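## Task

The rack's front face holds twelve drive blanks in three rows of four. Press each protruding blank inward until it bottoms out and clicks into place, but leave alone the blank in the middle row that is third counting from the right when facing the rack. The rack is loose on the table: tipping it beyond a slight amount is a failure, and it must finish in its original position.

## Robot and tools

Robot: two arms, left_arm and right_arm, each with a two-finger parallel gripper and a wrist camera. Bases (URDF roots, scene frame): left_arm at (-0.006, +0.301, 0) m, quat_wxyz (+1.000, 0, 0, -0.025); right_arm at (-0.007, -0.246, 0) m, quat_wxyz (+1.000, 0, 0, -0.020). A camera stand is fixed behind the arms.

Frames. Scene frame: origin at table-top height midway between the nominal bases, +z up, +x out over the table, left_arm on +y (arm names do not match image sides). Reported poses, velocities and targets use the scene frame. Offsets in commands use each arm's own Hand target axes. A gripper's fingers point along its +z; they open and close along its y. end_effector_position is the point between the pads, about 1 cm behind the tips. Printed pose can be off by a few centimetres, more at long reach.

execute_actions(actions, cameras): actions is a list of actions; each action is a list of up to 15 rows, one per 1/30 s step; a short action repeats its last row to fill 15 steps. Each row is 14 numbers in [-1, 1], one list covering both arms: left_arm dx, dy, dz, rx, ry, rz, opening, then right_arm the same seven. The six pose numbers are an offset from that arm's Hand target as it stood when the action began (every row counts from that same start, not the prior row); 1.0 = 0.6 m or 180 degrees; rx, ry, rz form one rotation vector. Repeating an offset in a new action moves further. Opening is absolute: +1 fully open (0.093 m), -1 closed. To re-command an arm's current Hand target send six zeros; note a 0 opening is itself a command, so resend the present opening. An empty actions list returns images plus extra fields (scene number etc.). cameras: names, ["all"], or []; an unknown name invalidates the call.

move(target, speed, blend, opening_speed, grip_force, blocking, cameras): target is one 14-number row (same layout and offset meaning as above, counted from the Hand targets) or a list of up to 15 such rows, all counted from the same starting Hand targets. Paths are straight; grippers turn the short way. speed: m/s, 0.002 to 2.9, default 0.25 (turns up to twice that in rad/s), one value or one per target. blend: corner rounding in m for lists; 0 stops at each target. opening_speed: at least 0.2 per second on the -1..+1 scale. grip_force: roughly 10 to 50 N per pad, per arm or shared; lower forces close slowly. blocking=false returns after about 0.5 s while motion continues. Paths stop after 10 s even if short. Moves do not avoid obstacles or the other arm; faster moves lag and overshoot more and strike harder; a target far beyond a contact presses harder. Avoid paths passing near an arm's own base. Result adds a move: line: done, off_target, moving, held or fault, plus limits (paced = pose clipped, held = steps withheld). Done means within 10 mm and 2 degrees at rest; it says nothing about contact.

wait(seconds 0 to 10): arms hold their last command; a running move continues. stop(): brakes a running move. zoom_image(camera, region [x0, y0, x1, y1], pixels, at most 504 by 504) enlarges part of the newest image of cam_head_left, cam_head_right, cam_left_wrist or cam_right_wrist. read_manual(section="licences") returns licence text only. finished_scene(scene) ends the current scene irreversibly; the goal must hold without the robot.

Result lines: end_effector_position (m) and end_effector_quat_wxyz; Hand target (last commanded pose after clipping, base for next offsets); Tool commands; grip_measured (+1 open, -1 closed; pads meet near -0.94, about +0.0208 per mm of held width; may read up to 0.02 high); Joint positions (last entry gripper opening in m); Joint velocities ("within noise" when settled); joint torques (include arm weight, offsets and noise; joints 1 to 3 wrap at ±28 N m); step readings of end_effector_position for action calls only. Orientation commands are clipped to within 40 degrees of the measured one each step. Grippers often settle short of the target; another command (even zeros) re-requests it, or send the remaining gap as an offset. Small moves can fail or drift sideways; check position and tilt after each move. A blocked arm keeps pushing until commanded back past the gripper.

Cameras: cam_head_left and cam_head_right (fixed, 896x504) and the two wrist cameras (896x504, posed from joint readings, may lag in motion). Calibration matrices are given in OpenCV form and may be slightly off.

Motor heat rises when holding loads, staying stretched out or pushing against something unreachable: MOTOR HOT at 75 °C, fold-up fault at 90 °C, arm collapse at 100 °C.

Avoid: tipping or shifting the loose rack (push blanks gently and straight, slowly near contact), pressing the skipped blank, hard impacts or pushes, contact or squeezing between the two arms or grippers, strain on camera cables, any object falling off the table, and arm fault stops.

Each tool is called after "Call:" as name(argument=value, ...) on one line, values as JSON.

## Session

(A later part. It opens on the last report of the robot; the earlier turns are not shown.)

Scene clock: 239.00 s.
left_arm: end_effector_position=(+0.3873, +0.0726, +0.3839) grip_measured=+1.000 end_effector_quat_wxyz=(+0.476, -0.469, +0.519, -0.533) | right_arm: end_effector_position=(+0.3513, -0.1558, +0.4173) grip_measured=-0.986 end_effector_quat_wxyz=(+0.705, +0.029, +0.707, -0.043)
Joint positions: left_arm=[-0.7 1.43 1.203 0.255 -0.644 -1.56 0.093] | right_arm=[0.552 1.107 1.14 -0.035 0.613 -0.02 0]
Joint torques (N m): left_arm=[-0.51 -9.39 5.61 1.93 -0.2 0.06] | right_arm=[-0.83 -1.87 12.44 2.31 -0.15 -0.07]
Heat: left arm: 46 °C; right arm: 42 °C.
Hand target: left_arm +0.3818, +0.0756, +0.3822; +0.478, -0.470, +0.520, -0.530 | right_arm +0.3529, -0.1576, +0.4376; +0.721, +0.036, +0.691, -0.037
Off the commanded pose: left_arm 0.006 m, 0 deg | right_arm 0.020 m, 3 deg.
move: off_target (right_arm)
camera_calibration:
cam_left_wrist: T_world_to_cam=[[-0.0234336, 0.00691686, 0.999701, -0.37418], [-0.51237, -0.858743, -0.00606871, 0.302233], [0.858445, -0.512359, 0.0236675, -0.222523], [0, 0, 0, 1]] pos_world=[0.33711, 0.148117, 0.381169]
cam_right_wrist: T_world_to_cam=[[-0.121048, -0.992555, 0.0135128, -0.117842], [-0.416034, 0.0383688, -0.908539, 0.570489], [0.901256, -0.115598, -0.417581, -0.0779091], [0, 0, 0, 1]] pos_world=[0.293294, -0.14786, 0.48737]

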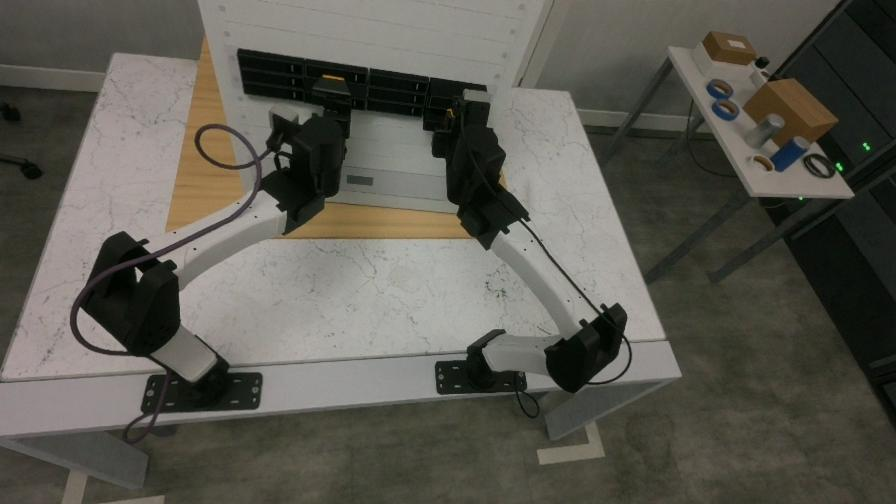

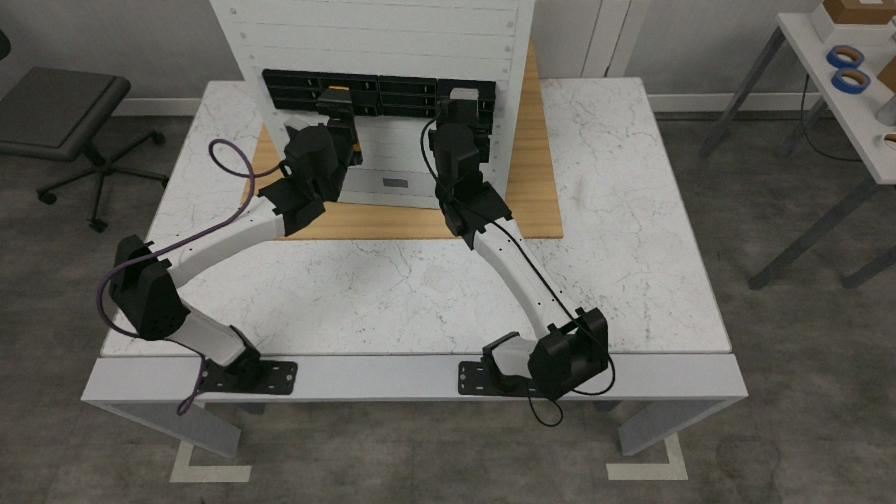

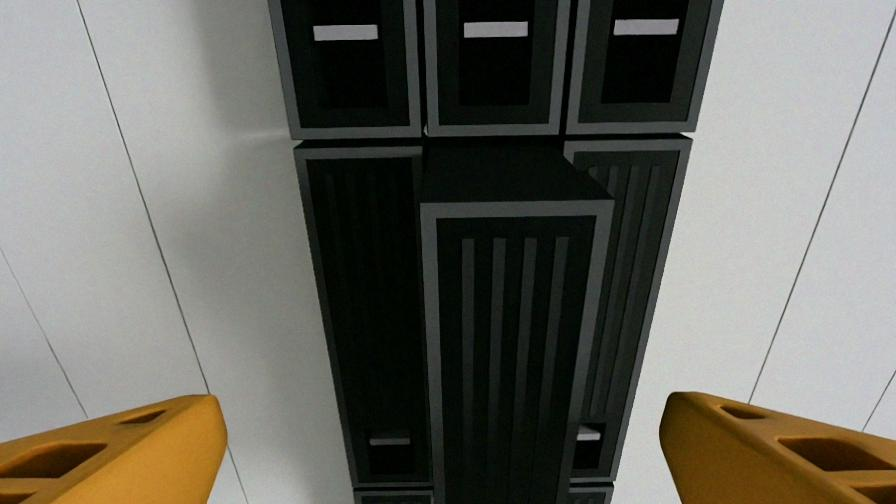

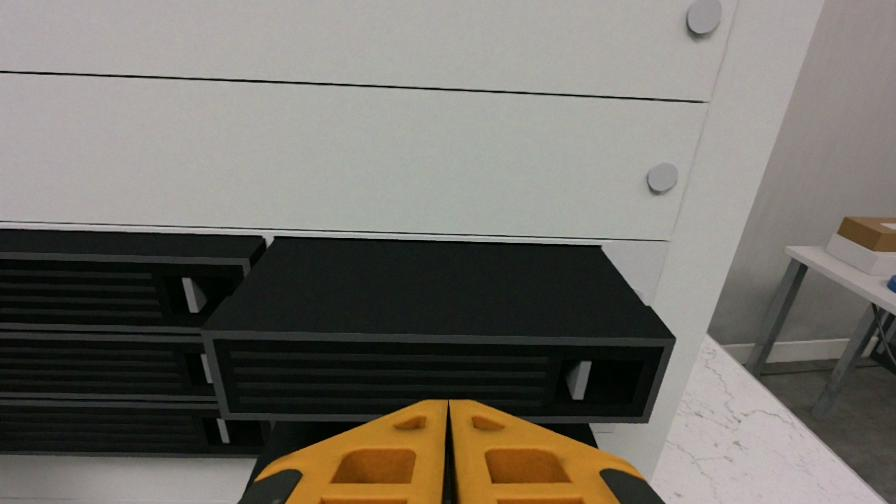

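Call:
move(target=[0, 0, -0.05, 0, 0, 0, 1.0, 0, 0, 0.0533, 0, 0, 0, -1.0], speed=0.04, cameras=["cam_left_wrist", "cam_right_wrist"])

Scene clock: 250.03 s.
left_arm: end_effector_position=(+0.3577, +0.0753, +0.3851) grip_measured=+1.000 end_effector_quat_wxyz=(+0.476, -0.470, +0.515, -0.536) | right_arm: end_effector_position=(+0.3828, -0.1589, +0.4179) grip_measured=-0.986 end_effector_quat_wxyz=(+0.704, +0.028, +0.708, -0.044)
Joint positions: left_arm=[-0.764 1.343 1.13 0.249 -0.709 -1.56 0.093] | right_arm=[0.478 1.207 1.203 -0.002 0.54 -0.02 0]
Joint torques (N m): left_arm=[-0.68 -8.53 5.56 1.77 -0.21 0.11] | right_arm=[-0.84 -2.82 12.51 2.32 -0.18 -0.02]
Heat: left arm: 43 °C; right arm: 42 °C.
Hand target: left_arm +0.3519, +0.0785, +0.3816; +0.478, -0.470, +0.520, -0.530 | right_arm +0.3847, -0.1609, +0.4390; +0.721, +0.036, +0.691, -0.037
Off the commanded pose: left_arm 0.007 m, 1 deg | right_arm 0.021 m, 3 deg.
move: off_target (right_arm)
camera_calibration:
cam_left_wrist: T_world_to_cam=[[-0.0284263, 0.0148611, 0.999485, -0.374786], [-0.511676, -0.859177, -0.00177763, 0.287516], [0.858708, -0.511463, 0.0320272, -0.199196], [0, 0, 0, 1]] pos_world=[0.307512, 0.150715, 0.381484]
cam_right_wrist: T_world_to_cam=[[-0.121802, -0.992425, 0.0160148, -0.117854], [-0.41955, 0.0368562, -0.906984, 0.584663], [0.899523, -0.117192, -0.420861, -0.104557], [0, 0, 0, 1]] pos_world=[0.324992, -0.150762, 0.488164]
Images, in order (width x height): cam_left_wrist 896x504, cam_right_wrist 896x504.

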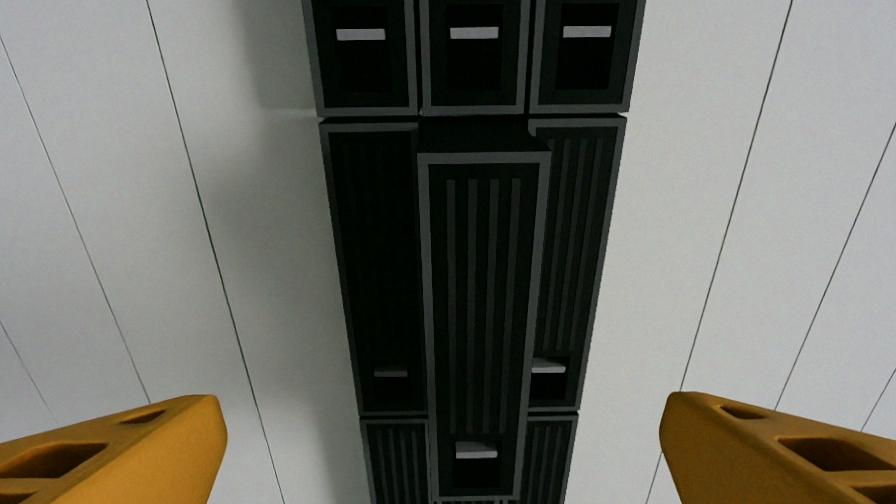

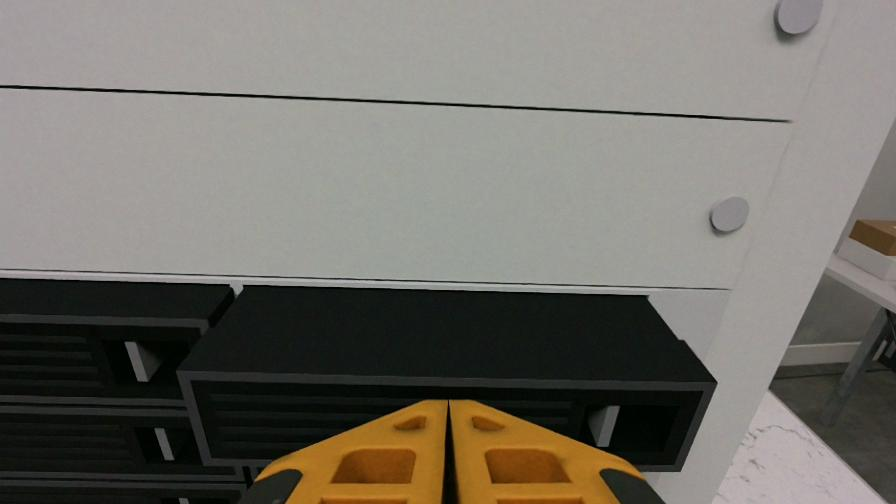

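Call:
move(target=[0, 0, 0, 0, 0, 0, 1.0, 0, 0, 0.025, 0, 0, 0, -1.0], speed=0.03, cameras=["cam_right_wrist"])

Scene clock: 257.13 s.
left_arm: end_effector_position=(+0.3577, +0.0754, +0.3851) grip_measured=+1.000 end_effector_quat_wxyz=(+0.476, -0.470, +0.515, -0.536) | right_arm: end_effector_position=(+0.3965, -0.1604, +0.4189) grip_measured=-0.986 end_effector_quat_wxyz=(+0.704, +0.028, +0.709, -0.044)
Joint positions: left_arm=[-0.764 1.343 1.13 0.249 -0.71 -1.56 0.093] | right_arm=[0.451 1.253 1.237 0.009 0.513 -0.02 0]
Joint torques (N m): left_arm=[-0.76 -8.43 5.56 1.78 -0.2 0.09] | right_arm=[-1.01 -2.97 12.63 2.39 -0.2 0]
Heat: left arm: 42 °C; right arm: 41 °C.
Hand target: left_arm +0.3519, +0.0785, +0.3816; +0.478, -0.470, +0.520, -0.530 | right_arm +0.3996, -0.1625, +0.4398; +0.721, +0.036, +0.691, -0.037
Off the commanded pose: left_arm 0.007 m, 1 deg | right_arm 0.021 m, 3 deg.
move: off_target (right_arm)
camera_calibration:
cam_right_wrist: T_world_to_cam=[[-0.122155, -0.992378, 0.0162796, -0.117683], [-0.42027, 0.036859, -0.90665, 0.591585], [0.899139, -0.117594, -0.421569, -0.116268], [0, 0, 0, 1]] pos_world=[0.338791, -0.152263, 0.489262]
Images, in order (width x height): cam_right_wrist 896x504.

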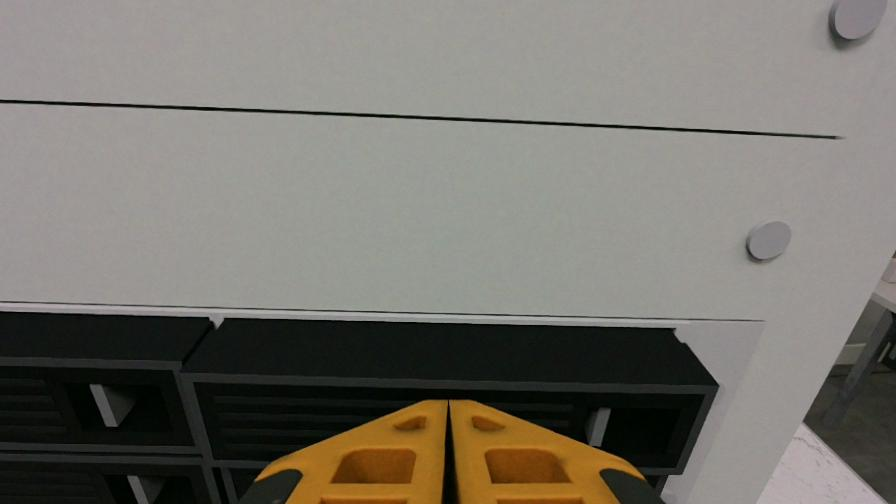

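Call:
move(target=[0, 0, 0, 0, 0, 0, 1.0, 0, 0, 0.0083, 0, 0, 0, -1.0], speed=0.03, cameras=["cam_right_wrist"])

Scene clock: 260.10 s.
left_arm: end_effector_position=(+0.3577, +0.0754, +0.3851) grip_measured=+1.000 end_effector_quat_wxyz=(+0.476, -0.470, +0.515, -0.536) | right_arm: end_effector_position=(+0.4008, -0.1610, +0.4189) grip_measured=-0.986 end_effector_quat_wxyz=(+0.703, +0.028, +0.709, -0.045)
Joint positions: left_arm=[-0.764 1.343 1.13 0.249 -0.71 -1.56 0.093] | right_arm=[0.443 1.267 1.247 0.012 0.505 -0.02 0]
Joint torques (N m): left_arm=[-0.64 -8.36 5.6 1.79 -0.22 0.08] | right_arm=[-1.09 -2.88 12.79 2.41 -0.2 0.01]
Heat: left arm: 41 °C; right arm: 41 °C.
Hand target: left_arm +0.3519, +0.0785, +0.3816; +0.478, -0.470, +0.520, -0.530 | right_arm +0.4046, -0.1630, +0.4398; +0.721, +0.036, +0.691, -0.037
Off the commanded pose: left_arm 0.007 m, 1 deg | right_arm 0.022 m, 3 deg.
move: off_target (right_arm)
camera_calibration:
cam_right_wrist: T_world_to_cam=[[-0.122859, -0.992283, 0.0167438, -0.117614], [-0.42118, 0.0368566, -0.906228, 0.593556], [0.898617, -0.118391, -0.422458, -0.119791], [0, 0, 0, 1]] pos_world=[0.34319, -0.152765, 0.48926]
Images, in order (width x height): cam_right_wrist 896x504.

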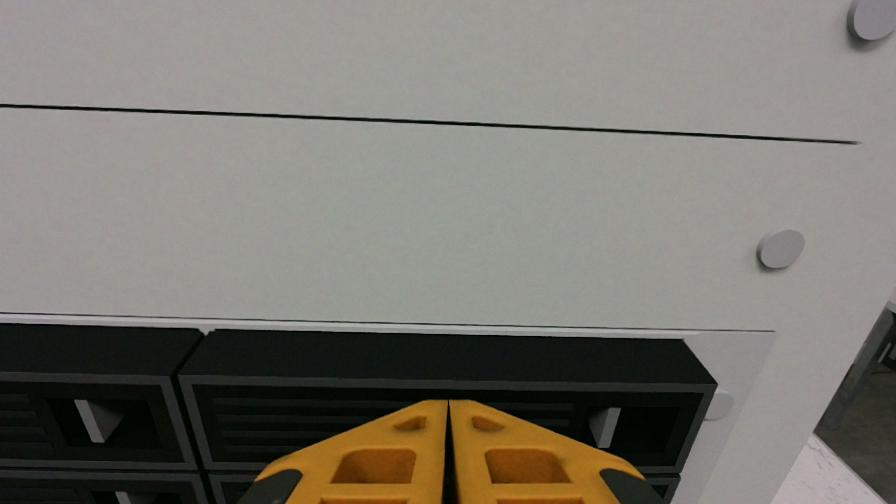

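Call:
move(target=[0, 0, 0, 0, 0, 0, 1.0, 0, 0, 0.0083, 0, 0, 0, -1.0], speed=0.03, cameras=["cam_right_wrist"])

Scene clock: 262.90 s.
left_arm: end_effector_position=(+0.3577, +0.0754, +0.3851) grip_measured=+1.000 end_effector_quat_wxyz=(+0.476, -0.470, +0.515, -0.536) | right_arm: end_effector_position=(+0.4011, -0.1610, +0.4194) grip_measured=-0.986 end_effector_quat_wxyz=(+0.702, +0.028, +0.710, -0.045)
Joint positions: left_arm=[-0.764 1.343 1.13 0.249 -0.71 -1.56 0.093] | right_arm=[0.442 1.269 1.255 0.003 0.505 -0.02 0]
Joint torques (N m): left_arm=[-0.69 -8.55 5.39 1.78 -0.22 0.1] | right_arm=[-1.8 -1.69 13.15 2.49 -0.29 0]
Heat: left arm: 41 °C; right arm: 41 °C.
Hand target: left_arm +0.3519, +0.0785, +0.3816; +0.478, -0.470, +0.520, -0.530 | right_arm +0.4096, -0.1636, +0.4400; +0.721, +0.036, +0.691, -0.037
Off the commanded pose: left_arm 0.007 m, 1 deg | right_arm 0.022 m, 3 deg.
move: off_target (right_arm)
camera_calibration:
cam_right_wrist: T_world_to_cam=[[-0.122835, -0.99225, 0.0187292, -0.118444], [-0.424384, 0.0354579, -0.904788, 0.594664], [0.897112, -0.119088, -0.425451, -0.118014], [0, 0, 0, 1]] pos_world=[0.343688, -0.152666, 0.490054]
Images, in order (width x height): cam_right_wrist 896x504.

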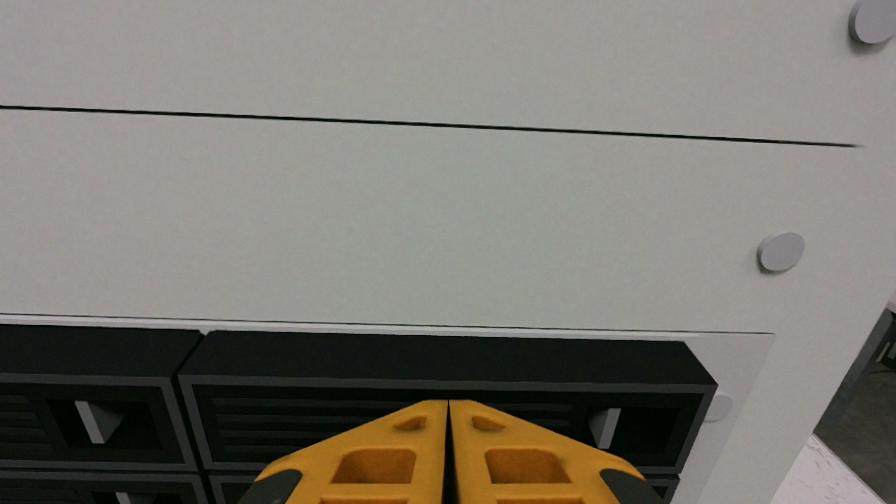

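Call:
move(target=[[0, 0, 0, 0, 0, 0, 1.0, 0, 0, -0.0892, 0, 0, 0, -1.0], [0, 0, 0, 0, 0, 0, 1.0, 0.09, 0, -0.0892, 0, 0, 0, -1.0]], speed=0.1, blend=[0.01, 0], cameras=["cam_left_wrist", "cam_right_wrist"])

Scene clock: 274.90 s.
left_arm: end_effector_position=(+0.3577, +0.0754, +0.3851) grip_measured=+1.000 end_effector_quat_wxyz=(+0.476, -0.470, +0.515, -0.536) | right_arm: end_effector_position=(+0.3634, -0.1569, +0.3751) grip_measured=-0.986 end_effector_quat_wxyz=(+0.710, +0.031, +0.702, -0.040)
Joint positions: left_arm=[-0.764 1.343 1.13 0.249 -0.71 -1.56 0.093] | right_arm=[0.522 1.114 0.96 0.169 0.582 -0.02 0]
Joint torques (N m): left_arm=[-0.81 -8.49 5.61 1.79 -0.2 0.09] | right_arm=[0.44 -4.71 8.23 2.32 -0.01 -0.05]
Heat: left arm: 39 °C; right arm: 40 °C.
Hand target: left_arm +0.3519, +0.0785, +0.3816; +0.478, -0.470, +0.520, -0.530 | right_arm +0.3587, -0.1583, +0.3838; +0.721, +0.036, +0.691, -0.037
Off the commanded pose: left_arm 0.007 m, 1 deg | right_arm 0.010 m, 2 deg.
move: done
camera_calibration:
cam_left_wrist: T_world_to_cam=[[-0.0284379, 0.0148366, 0.999485, -0.374781], [-0.511056, -0.859546, -0.00178152, 0.28747], [0.859077, -0.510843, 0.032026, -0.199351], [0, 0, 0, 1]] pos_world=[0.307513, 0.150817, 0.381484]
cam_right_wrist: T_world_to_cam=[[-0.120858, -0.992658, 0.00479678, -0.113813], [-0.403145, 0.0446668, -0.914045, 0.535647], [0.90712, -0.112404, -0.405583, -0.112568], [0, 0, 0, 1]] pos_world=[0.304301, -0.149556, 0.444496]
Images, in order (width x height): cam_left_wrist 896x504, cam_right_wrist 896x504.

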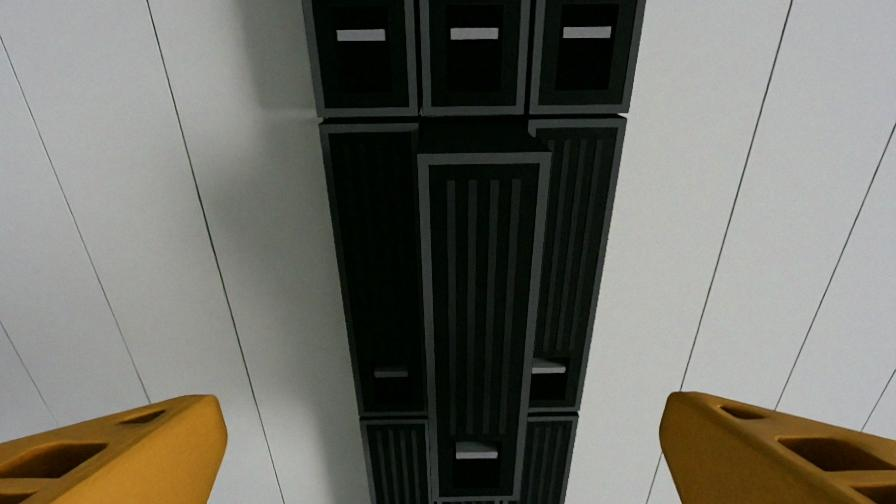

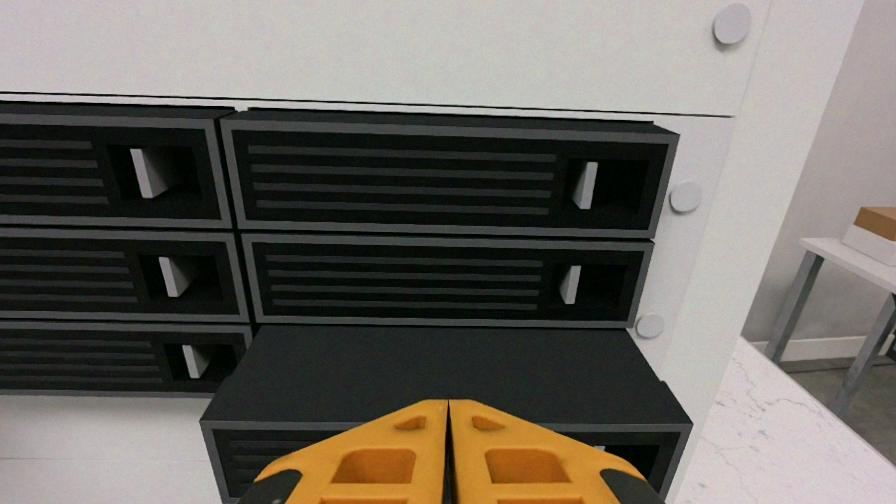

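Call:
move(target=[[0, 0, 0, 0, 0, 0, 1.0, 0, 0, -0.025, 0, 0, 0, -1.0], [0, 0, 0, 0, 0, 0, 1.0, 0.0225, 0, -0.025, 0, 0, 0, -1.0]], speed=0.06, blend=[0.003, 0], cameras=["cam_right_wrist"])

Scene clock: 282.80 s.
left_arm: end_effector_position=(+0.3577, +0.0754, +0.3851) grip_measured=+1.000 end_effector_quat_wxyz=(+0.476, -0.470, +0.515, -0.536) | right_arm: end_effector_position=(+0.3479, -0.1570, +0.3631) grip_measured=-0.986 end_effector_quat_wxyz=(+0.712, +0.034, +0.700, -0.040)
Joint positions: left_arm=[-0.764 1.343 1.13 0.249 -0.71 -1.56 0.093] | right_arm=[0.556 1.054 0.876 0.199 0.619 -0.02 0]
Joint torques (N m): left_arm=[-0.66 -8.55 5.53 1.74 -0.21 0.08] | right_arm=[0.7 -3.64 8.27 2.29 0 -0.07]
Heat: left arm: 39 °C; right arm: 40 °C.
Hand target: left_arm +0.3519, +0.0785, +0.3816; +0.478, -0.470, +0.520, -0.530 | right_arm +0.3444, -0.1568, +0.3696; +0.721, +0.036, +0.691, -0.037
Off the commanded pose: left_arm 0.007 m, 1 deg | right_arm 0.007 m, 2 deg.
move: done
camera_calibration:
cam_right_wrist: T_world_to_cam=[[-0.123525, -0.992341, 0.000602819, -0.11315], [-0.397877, 0.0489707, -0.916131, 0.517941], [0.909085, -0.113405, -0.400879, -0.105931], [0, 0, 0, 1]] pos_world=[0.2884, -0.149661, 0.432105]
Images, in order (width x height): cam_right_wrist 896x504.

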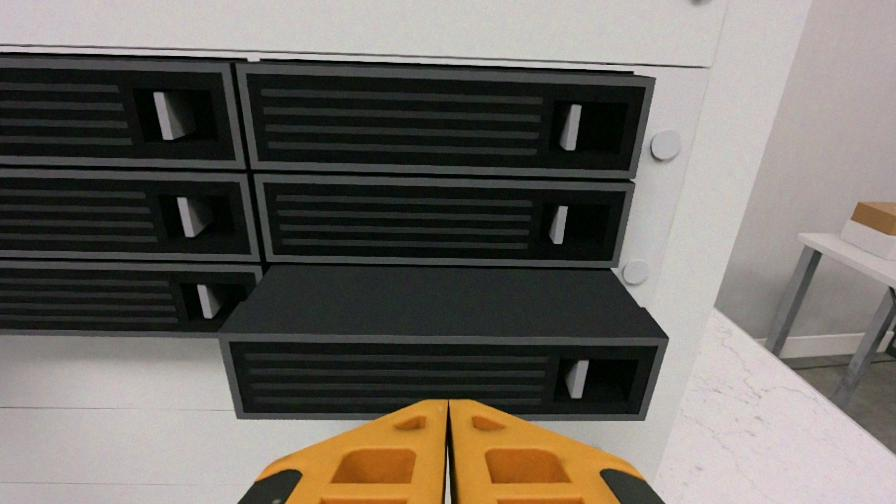

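Call:
move(target=[0, 0, 0, 0, 0, 0, 1.0, 0.006, 0, 0.0717, 0, 0, 0, -1.0], speed=0.05, cameras=["cam_right_wrist"])

Scene clock: 288.17 s.
left_arm: end_effector_position=(+0.3577, +0.0754, +0.3851) grip_measured=+1.000 end_effector_quat_wxyz=(+0.476, -0.470, +0.515, -0.536) | right_arm: end_effector_position=(+0.3832, -0.1605, +0.3461) grip_measured=-0.986 end_effector_quat_wxyz=(+0.703, +0.028, +0.709, -0.045)
Joint positions: left_arm=[-0.764 1.343 1.13 0.249 -0.71 -1.56 0.093] | right_arm=[0.473 1.179 0.901 0.271 0.536 -0.02 0]
Joint torques (N m): left_arm=[-0.68 -8.55 5.56 1.79 -0.2 0.08] | right_arm=[-0.76 -2.81 12.92 2.37 -0.19 -0.01]
Heat: left arm: 38 °C; right arm: 40 °C.
Hand target: left_arm +0.3519, +0.0785, +0.3816; +0.478, -0.470, +0.520, -0.530 | right_arm +0.3872, -0.1613, +0.3681; +0.721, +0.036, +0.691, -0.037
Off the commanded pose: left_arm 0.007 m, 1 deg | right_arm 0.022 m, 3 deg.
move: off_target (right_arm)
camera_calibration:
cam_right_wrist: T_world_to_cam=[[-0.123685, -0.99217, 0.0173363, -0.117938], [-0.421126, 0.036663, -0.906261, 0.520073], [0.898529, -0.119392, -0.422363, -0.134731], [0, 0, 0, 1]] pos_world=[0.325489, -0.152167, 0.416461]
Images, in order (width x height): cam_right_wrist 896x504.

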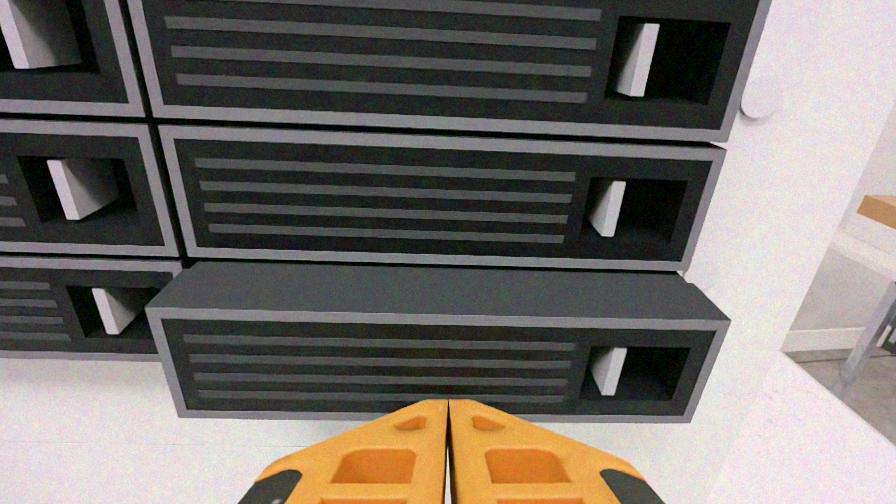

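Call:
move(target=[[0, 0, 0, 0, 0, 0, 1.0, 0, 0, -0.02, 0, 0, 0, -1.0], [0, 0, 0, 0, 0, 0, 1.0, -0.025, 0, -0.02, 0, 0, 0, -1.0]], speed=0.06, blend=[0.002, 0], cameras=["cam_right_wrist"])

Scene clock: 295.57 s.
left_arm: end_effector_position=(+0.3577, +0.0754, +0.3851) grip_measured=+1.000 end_effector_quat_wxyz=(+0.476, -0.470, +0.515, -0.536) | right_arm: end_effector_position=(+0.3801, -0.1605, +0.3570) grip_measured=-0.986 end_effector_quat_wxyz=(+0.703, +0.029, +0.709, -0.046)
Joint positions: left_arm=[-0.764 1.343 1.13 0.249 -0.71 -1.56 0.093] | right_arm=[0.479 1.167 0.937 0.222 0.544 -0.02 0]
Joint torques (N m): left_arm=[-0.53 -8.51 5.56 1.74 -0.21 0.07] | right_arm=[0.84 -5.42 12.6 2.11 0 -0.02]
Heat: left arm: 38 °C; right arm: 40 °C.
Hand target: left_arm +0.3519, +0.0785, +0.3816; +0.478, -0.470, +0.520, -0.530 | right_arm +0.3747, -0.1600, +0.3825; +0.721, +0.036, +0.691, -0.037
Off the commanded pose: left_arm 0.007 m, 1 deg | right_arm 0.026 m, 3 deg.
move: off_target (right_arm)
camera_calibration:
cam_right_wrist: T_world_to_cam=[[-0.125161, -0.991977, 0.0177922, -0.118092], [-0.421646, 0.0369504, -0.906007, 0.528786], [0.898081, -0.120899, -0.422888, -0.12728], [0, 0, 0, 1]] pos_world=[0.322487, -0.152071, 0.42736]
Images, in order (width x height): cam_right_wrist 896x504.

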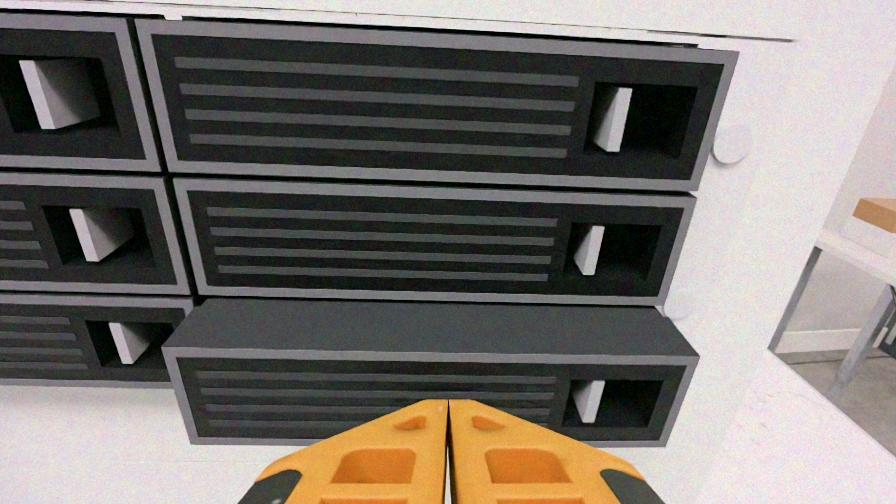

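Call:
move(target=[0, 0, 0, 0, 0, 0, 1.0, 0.0, 0, 0.045, 0, 0, 0, -1.0], speed=0.04, cameras=["cam_right_wrist"])

Scene clock: 299.03 s.
left_arm: end_effector_position=(+0.3577, +0.0754, +0.3851) grip_measured=+1.000 end_effector_quat_wxyz=(+0.476, -0.470, +0.515, -0.536) | right_arm: end_effector_position=(+0.3969, -0.1618, +0.3633) grip_measured=-0.986 end_effector_quat_wxyz=(+0.705, +0.029, +0.708, -0.045)
Joint positions: left_arm=[-0.764 1.343 1.13 0.249 -0.71 -1.56 0.093] | right_arm=[0.447 1.228 0.996 0.228 0.511 -0.02 0]
Joint torques (N m): left_arm=[-0.62 -8.51 5.61 1.78 -0.2 0.08] | right_arm=[-0.95 -2.93 12.9 2.36 -0.24 0]
Heat: left arm: 38 °C; right arm: 40 °C.
Hand target: left_arm +0.3519, +0.0785, +0.3816; +0.478, -0.470, +0.520, -0.530 | right_arm +0.4015, -0.1628, +0.3836; +0.721, +0.036, +0.691, -0.037
Off the commanded pose: left_arm 0.007 m, 1 deg | right_arm 0.021 m, 3 deg.
move: off_target (right_arm)
camera_calibration:
cam_right_wrist: T_world_to_cam=[[-0.124807, -0.992067, 0.0150696, -0.116576], [-0.417634, 0.0387509, -0.907789, 0.541112], [0.900003, -0.119592, -0.419157, -0.141724], [0, 0, 0, 1]] pos_world=[0.33899, -0.153569, 0.433567]
Images, in order (width x height): cam_right_wrist 896x504.

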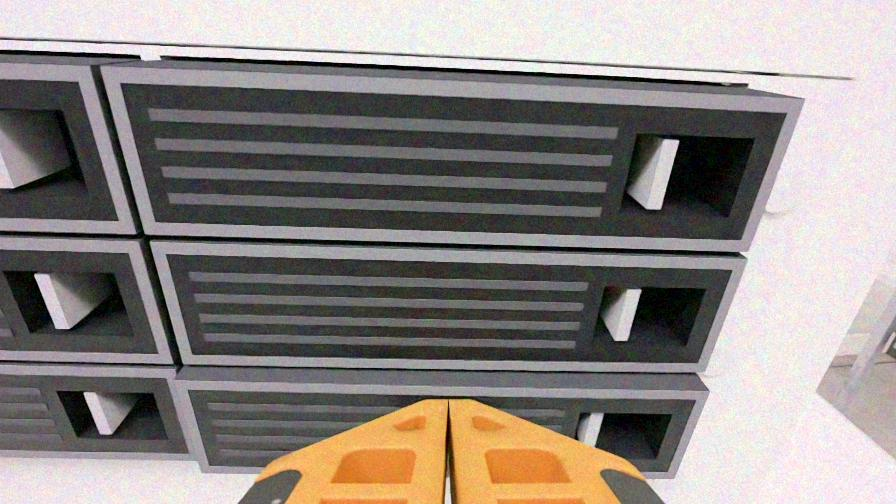

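Call:
move(target=[0, 0, 0, 0, 0, 0, 1.0, 0.0, 0, 0.0133, 0, 0, 0, -1.0], speed=0.03, cameras=["cam_right_wrist"])

Scene clock: 302.77 s.
left_arm: end_effector_position=(+0.3577, +0.0754, +0.3851) grip_measured=+1.000 end_effector_quat_wxyz=(+0.476, -0.470, +0.515, -0.536) | right_arm: end_effector_position=(+0.4009, -0.1622, +0.3642) grip_measured=-0.986 end_effector_quat_wxyz=(+0.705, +0.030, +0.707, -0.045)
Joint positions: left_arm=[-0.764 1.343 1.13 0.249 -0.71 -1.56 0.093] | right_arm=[0.439 1.242 1.007 0.232 0.503 -0.02 0]
Joint torques (N m): left_arm=[-0.68 -8.49 5.59 1.79 -0.19 0.09] | right_arm=[-1.51 -1.78 13.65 2.4 -0.28 0]
Heat: left arm: 38 °C; right arm: 40 °C.
Hand target: left_arm +0.3519, +0.0785, +0.3816; +0.478, -0.470, +0.520, -0.530 | right_arm +0.4094, -0.1635, +0.3840; +0.721, +0.036, +0.691, -0.037
Off the commanded pose: left_arm 0.007 m, 1 deg | right_arm 0.022 m, 3 deg.
move: off_target (right_arm)
camera_calibration:
cam_right_wrist: T_world_to_cam=[[-0.124812, -0.992074, 0.0145006, -0.116336], [-0.416691, 0.0391488, -0.908205, 0.543358], [0.900439, -0.119397, -0.418275, -0.145593], [0, 0, 0, 1]] pos_world=[0.34299, -0.154069, 0.434269]
Images, in order (width x height): cam_right_wrist 896x504.

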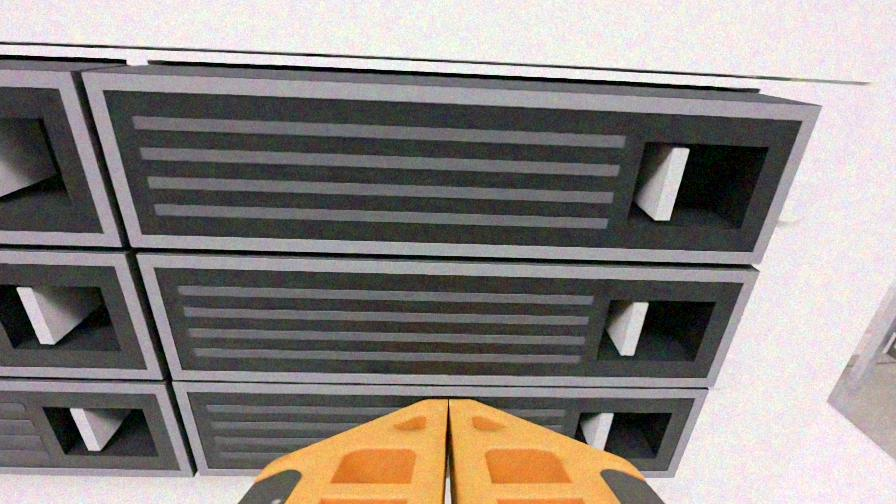

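Call:
move(target=[0, 0, 0, 0, 0, 0, 1.0, 0.0, 0, 0.006, 0, 0, 0, -1.0], speed=0.03, cameras=[])

Call:
move(target=[0, 0, 0, 0, 0, 0, 1.0, 0.0, 0, -0.15, 0, 0, 0, -1.0], speed=0.1, cameras=["all"])

Scene clock: 306.43 s.
left_arm: end_effector_position=(+0.3577, +0.0754, +0.3851) grip_measured=+1.000 end_effector_quat_wxyz=(+0.476, -0.470, +0.515, -0.536) | right_arm: end_effector_position=(+0.4012, -0.1621, +0.3641) grip_measured=-0.986 end_effector_quat_wxyz=(+0.703, +0.029, +0.709, -0.045)
Joint positions: left_arm=[-0.764 1.343 1.13 0.249 -0.71 -1.56 0.093] | right_arm=[0.439 1.243 1.012 0.224 0.503 -0.02 0]
Joint torques (N m): left_arm=[-0.66 -8.62 5.56 1.8 -0.22 0.11] | right_arm=[-2.06 -0.85 13.91 2.53 -0.35 0.01]
Heat: left arm: 37 °C; right arm: 41 °C.
Hand target: left_arm +0.3519, +0.0785, +0.3816; +0.478, -0.470, +0.520, -0.530 | right_arm +0.4130, -0.1639, +0.3842; +0.721, +0.036, +0.691, -0.037
Off the commanded pose: left_arm 0.007 m, 1 deg | right_arm 0.023 m, 3 deg.
move: off_target (right_arm)
No camera images: "cameras" was empty.

Scene clock: 308.00 s.
left_arm: end_effector_position=(+0.3577, +0.0754, +0.3851) grip_measured=+1.000 end_effector_quat_wxyz=(+0.476, -0.470, +0.515, -0.536) | right_arm: end_effector_position=(+0.3266, -0.1551, +0.3814) grip_measured=-0.986 end_effector_quat_wxyz=(+0.721, +0.039, +0.691, -0.034)
Joint positions: left_arm=[-0.764 1.343 1.13 0.249 -0.71 -1.56 0.093] | right_arm=[0.618 0.989 0.893 0.149 0.68 -0.025 0]
Joint torques (N m): left_arm=[-0.72 -8.38 5.57 1.73 -0.23 0.1] | right_arm=[0.77 -2.91 7.72 2.01 -0.01 -0.07]
Heat: left arm: 37 °C; right arm: 40 °C.
Hand target: left_arm +0.3519, +0.0785, +0.3816; +0.478, -0.470, +0.520, -0.530 | right_arm +0.3236, -0.1546, +0.3802; +0.721, +0.036, +0.691, -0.037
Off the commanded pose: left_arm 0.007 m, 1 deg | right_arm 0.003 m, 1 deg.
move: done
camera_calibration:
cam_left_wrist: T_world_to_cam=[[-0.0284379, 0.0148366, 0.999485, -0.374781], [-0.511056, -0.859546, -0.00178152, 0.28747], [0.859077, -0.510843, 0.032026, -0.199351], [0, 0, 0, 1]] pos_world=[0.307513, 0.150817, 0.381484]
cam_right_wrist: T_world_to_cam=[[-0.123379, -0.992219, -0.0167014, -0.107354], [-0.373887, 0.0620681, -0.925395, 0.523922], [0.919231, -0.10793, -0.378636, -0.0900397], [0, 0, 0, 1]] pos_world=[0.26541, -0.148756, 0.44895]

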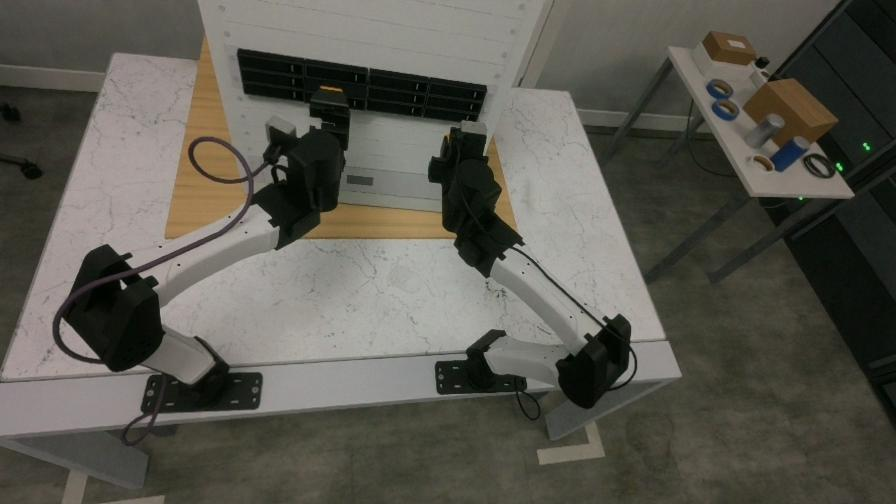

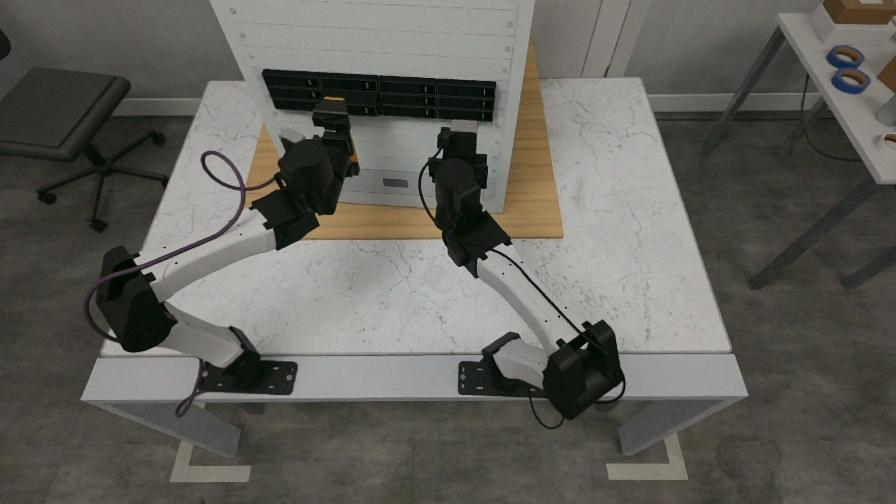

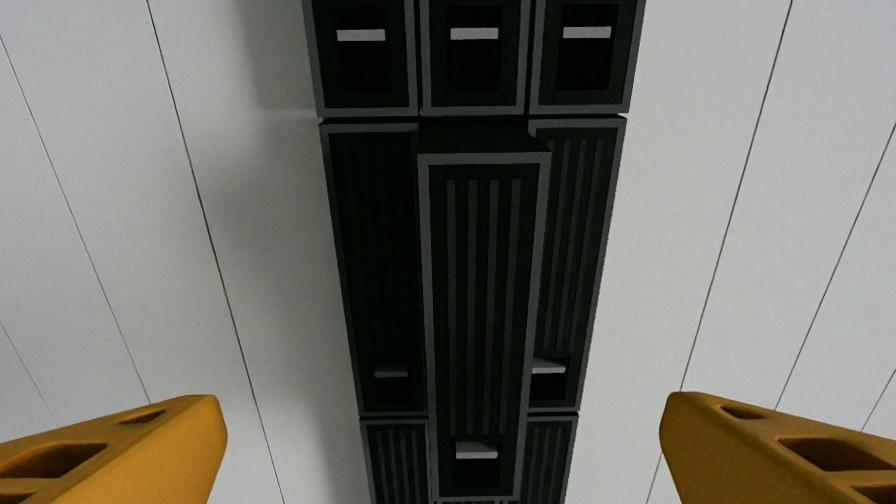

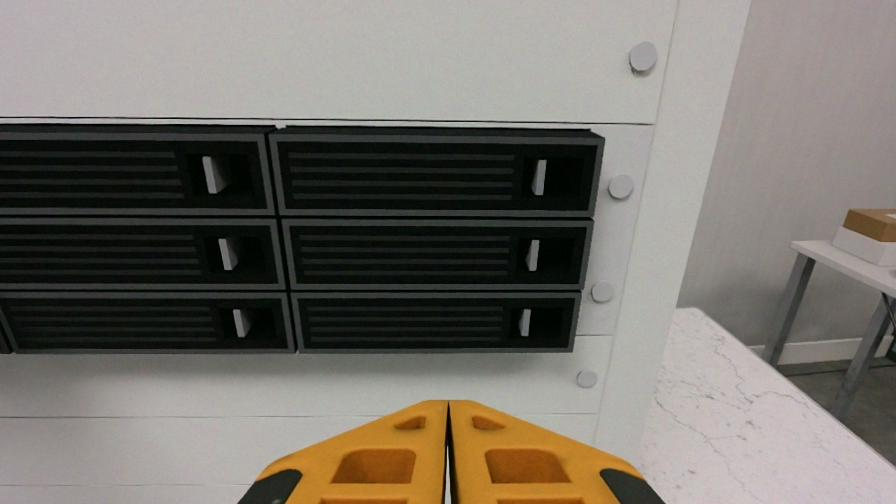

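Call:
zoom_image(camera="cam_head_left", region=[225, 35, 365, 120])

Call:
zoom_image(camera="cam_head_left", region=[355, 50, 495, 135])

Call:
zoom_image(camera="cam_head_right", region=[250, 50, 390, 135])

Call:
zoom_image(camera="cam_head_right", region=[370, 60, 510, 145])

Scaled by 3.600 from the camera's 896x504 image, which has a finer 1280x720 frame.

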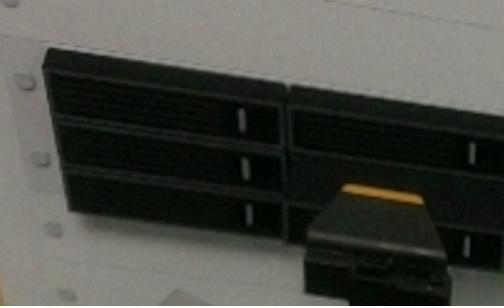

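Scaled by 3.600 from the camera's 896x504 image, which has a finer 1280x720 frame.

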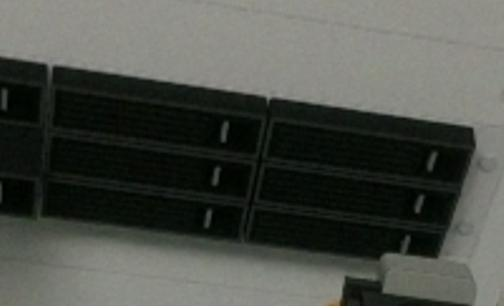

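Scaled by 3.600 from the camera's 896x504 image, which has a finer 1280x720 frame.

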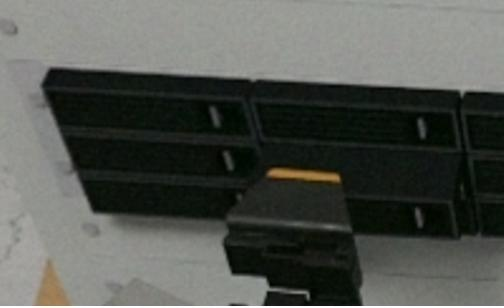

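Scaled by 3.600 from the camera's 896x504 image, which has a finer 1280x720 frame.

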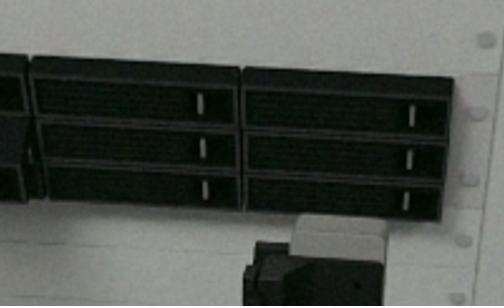

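Call:
move(target=[-0.1768, -0.0923, -0.0368, 0, 0, 0.5, -1.0, -0.0117, 0, 0, 0, 0, 0.5, 1.0], speed=0.2, cameras=["all"])

Scene clock: 373.70 s.
left_arm: end_effector_position=(+0.3448, +0.1815, +0.4181) grip_measured=-0.977 end_effector_quat_wxyz=(+0.701, +0.037, +0.711, -0.035) | right_arm: end_effector_position=(+0.3268, -0.1551, +0.3762) grip_measured=+1.000 end_effector_quat_wxyz=(+0.539, +0.512, +0.476, +0.470)
Joint positions: left_arm=[-0.46 1.08 1.144 -0.08 -0.408 -0.005 0] | right_arm=[0.618 0.989 0.893 0.124 0.681 1.521 0.093]
Joint torques (N m): left_arm=[0.85 -4.9 9.96 1.93 -0.01 0.11] | right_arm=[0.88 -2.59 10.5 1.99 0 0.16]
Heat: left arm: 37 °C; right arm: 38 °C.
Hand target: left_arm +0.3397, +0.1864, +0.4367; +0.713, +0.036, +0.700, -0.036 | right_arm +0.3233, -0.1546, +0.3872; +0.536, +0.514, +0.463, +0.484
Off the commanded pose: left_arm 0.020 m, 2 deg | right_arm 0.012 m, 2 deg.
move: off_target (left_arm, right_arm)
camera_calibration:
cam_left_wrist: T_world_to_cam=[[-0.103543, -0.99462, -0.00299581, 0.218456], [-0.429859, 0.0474653, -0.901648, 0.555693], [0.896939, -0.0920714, -0.432461, -0.0299714], [0, 0, 0, 1]] pos_world=[0.288371, 0.188145, 0.488732]
cam_right_wrist: T_world_to_cam=[[-0.000571085, -0.0250743, -0.999685, 0.372277], [-0.318921, 0.947488, -0.0235828, 0.29922], [0.947781, 0.318807, -0.00853781, -0.174511], [0, 0, 0, 1]] pos_world=[0.261039, -0.218537, 0.377726]

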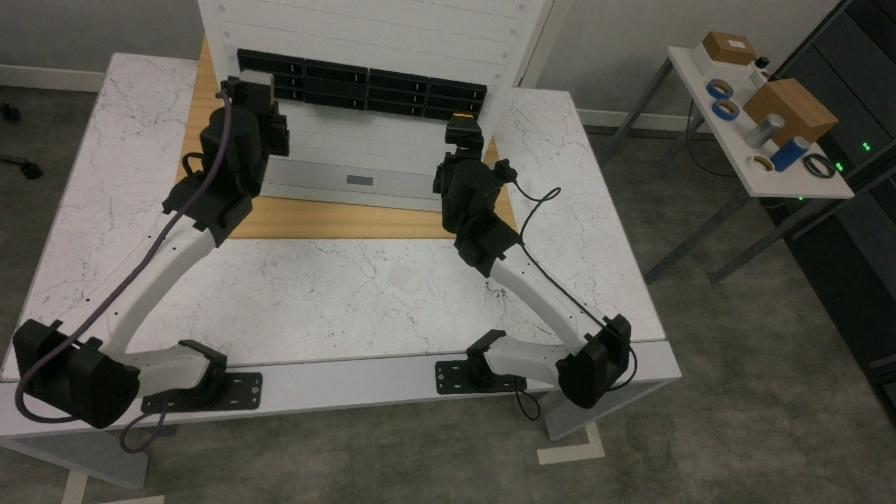

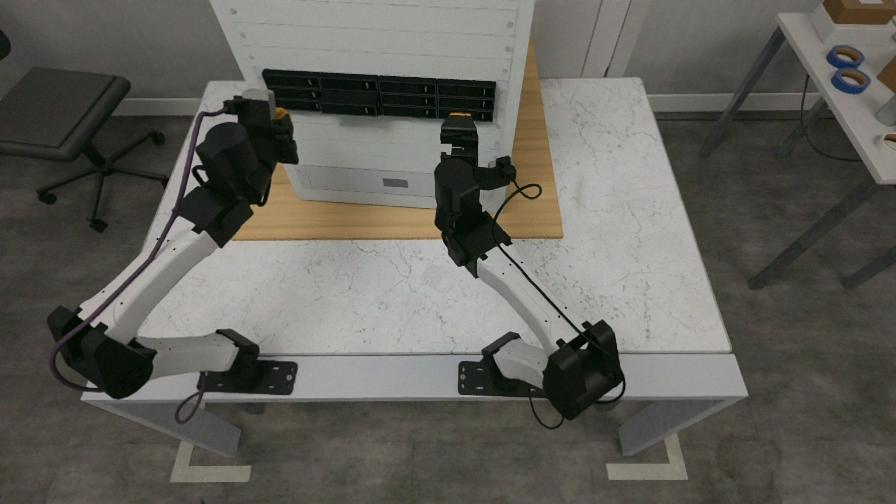

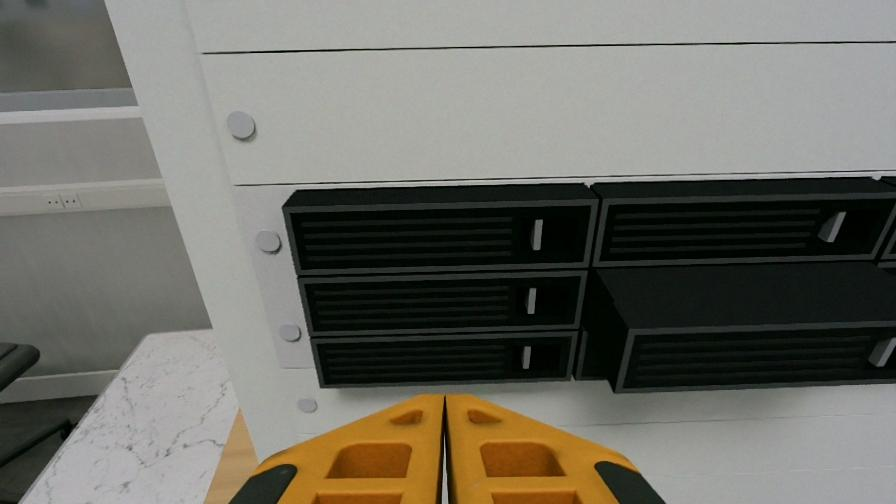

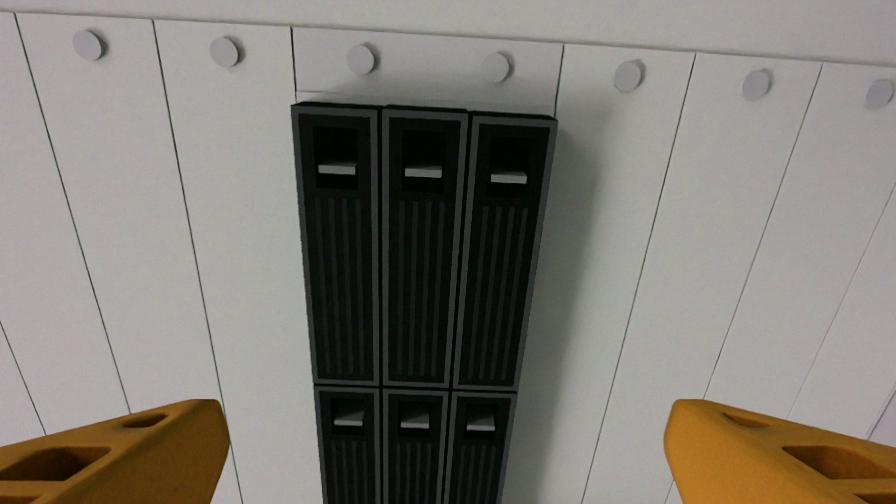

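Call:
move(target=[0, 0, 0.05, 0, 0, 0, -1.0, 0, 0, 0.05, 0, 0, 0, 1.0], speed=0.06, cameras=[])

Call:
move(target=[0, 0, -0.05, 0, 0, 0, -1.0, 0, 0, -0.05, 0, 0, 0, 1.0], speed=0.06, cameras=[])

Call:
move(target=[0, 0, 0.05, 0, 0, 0, -1.0, 0, 0, 0.05, 0, 0, 0, 1.0], speed=0.06, cameras=[])

Scene clock: 380.80 s.
left_arm: end_effector_position=(+0.3680, +0.1819, +0.4198) grip_measured=-0.977 end_effector_quat_wxyz=(+0.700, +0.037, +0.712, -0.035) | right_arm: end_effector_position=(+0.3505, -0.1560, +0.3676) grip_measured=+1.000 end_effector_quat_wxyz=(+0.534, +0.514, +0.487, +0.462)
Joint positions: left_arm=[-0.409 1.158 1.194 -0.055 -0.357 -0.004 0] | right_arm=[0.551 1.067 0.92 0.145 0.608 1.526 0.093]
Joint torques (N m): left_arm=[0.76 -3.43 10.35 2.2 -0.03 0.08] | right_arm=[-0.77 -1.74 12.68 2.27 -0.11 0.13]
Heat: left arm: 38 °C; right arm: 39 °C.
Hand target: left_arm +0.3696, +0.1834, +0.4371; +0.713, +0.036, +0.700, -0.036 | right_arm +0.3531, -0.1576, +0.3884; +0.536, +0.514, +0.464, +0.484
Off the commanded pose: left_arm 0.018 m, 2 deg | right_arm 0.021 m, 4 deg.
move: off_target (left_arm, right_arm)
No camera images: "cameras" was empty.

Scene clock: 381.90 s.
left_arm: end_effector_position=(+0.3417, +0.1874, +0.4427) grip_measured=-0.977 end_effector_quat_wxyz=(+0.718, +0.029, +0.694, -0.043) | right_arm: end_effector_position=(+0.3264, -0.1543, +0.3873) grip_measured=+1.000 end_effector_quat_wxyz=(+0.538, +0.511, +0.468, +0.481)
Joint positions: left_arm=[-0.442 1.076 1.194 -0.081 -0.39 -0.004 0] | right_arm=[0.619 0.992 0.92 0.124 0.677 1.526 0.093]
Joint torques (N m): left_arm=[-0.72 -3.97 5.9 1.98 -0.15 0.07] | right_arm=[0.77 -2.81 7.91 1.98 0.01 0.09]
Heat: left arm: 38 °C; right arm: 39 °C.
Hand target: left_arm +0.3397, +0.1864, +0.4366; +0.713, +0.036, +0.700, -0.036 | right_arm +0.3233, -0.1546, +0.3872; +0.536, +0.514, +0.463, +0.484
Off the commanded pose: left_arm 0.007 m, 1 deg | right_arm 0.003 m, 1 deg.
move: done
No camera images: "cameras" was empty.

Scene clock: 382.97 s.
left_arm: end_effector_position=(+0.3682, +0.1817, +0.4195) grip_measured=-0.977 end_effector_quat_wxyz=(+0.700, +0.037, +0.713, -0.035) | right_arm: end_effector_position=(+0.3510, -0.1559, +0.3667) grip_measured=+1.000 end_effector_quat_wxyz=(+0.534, +0.514, +0.488, +0.461)
Joint positions: left_arm=[-0.409 1.158 1.194 -0.055 -0.357 -0.004 0] | right_arm=[0.551 1.069 0.92 0.144 0.608 1.526 0.093]
Joint torques (N m): left_arm=[0.81 -3.47 10.26 2.23 -0.07 0.06] | right_arm=[-0.77 -2.04 12.67 2.26 -0.13 0.14]
Heat: left arm: 38 °C; right arm: 39 °C.
Hand target: left_arm +0.3695, +0.1833, +0.4371; +0.713, +0.036, +0.700, -0.036 | right_arm +0.3531, -0.1578, +0.3884; +0.536, +0.514, +0.463, +0.483
Off the commanded pose: left_arm 0.018 m, 2 deg | right_arm 0.022 m, 4 deg.
move: off_target (left_arm, right_arm)
No camera images: "cameras" was empty.


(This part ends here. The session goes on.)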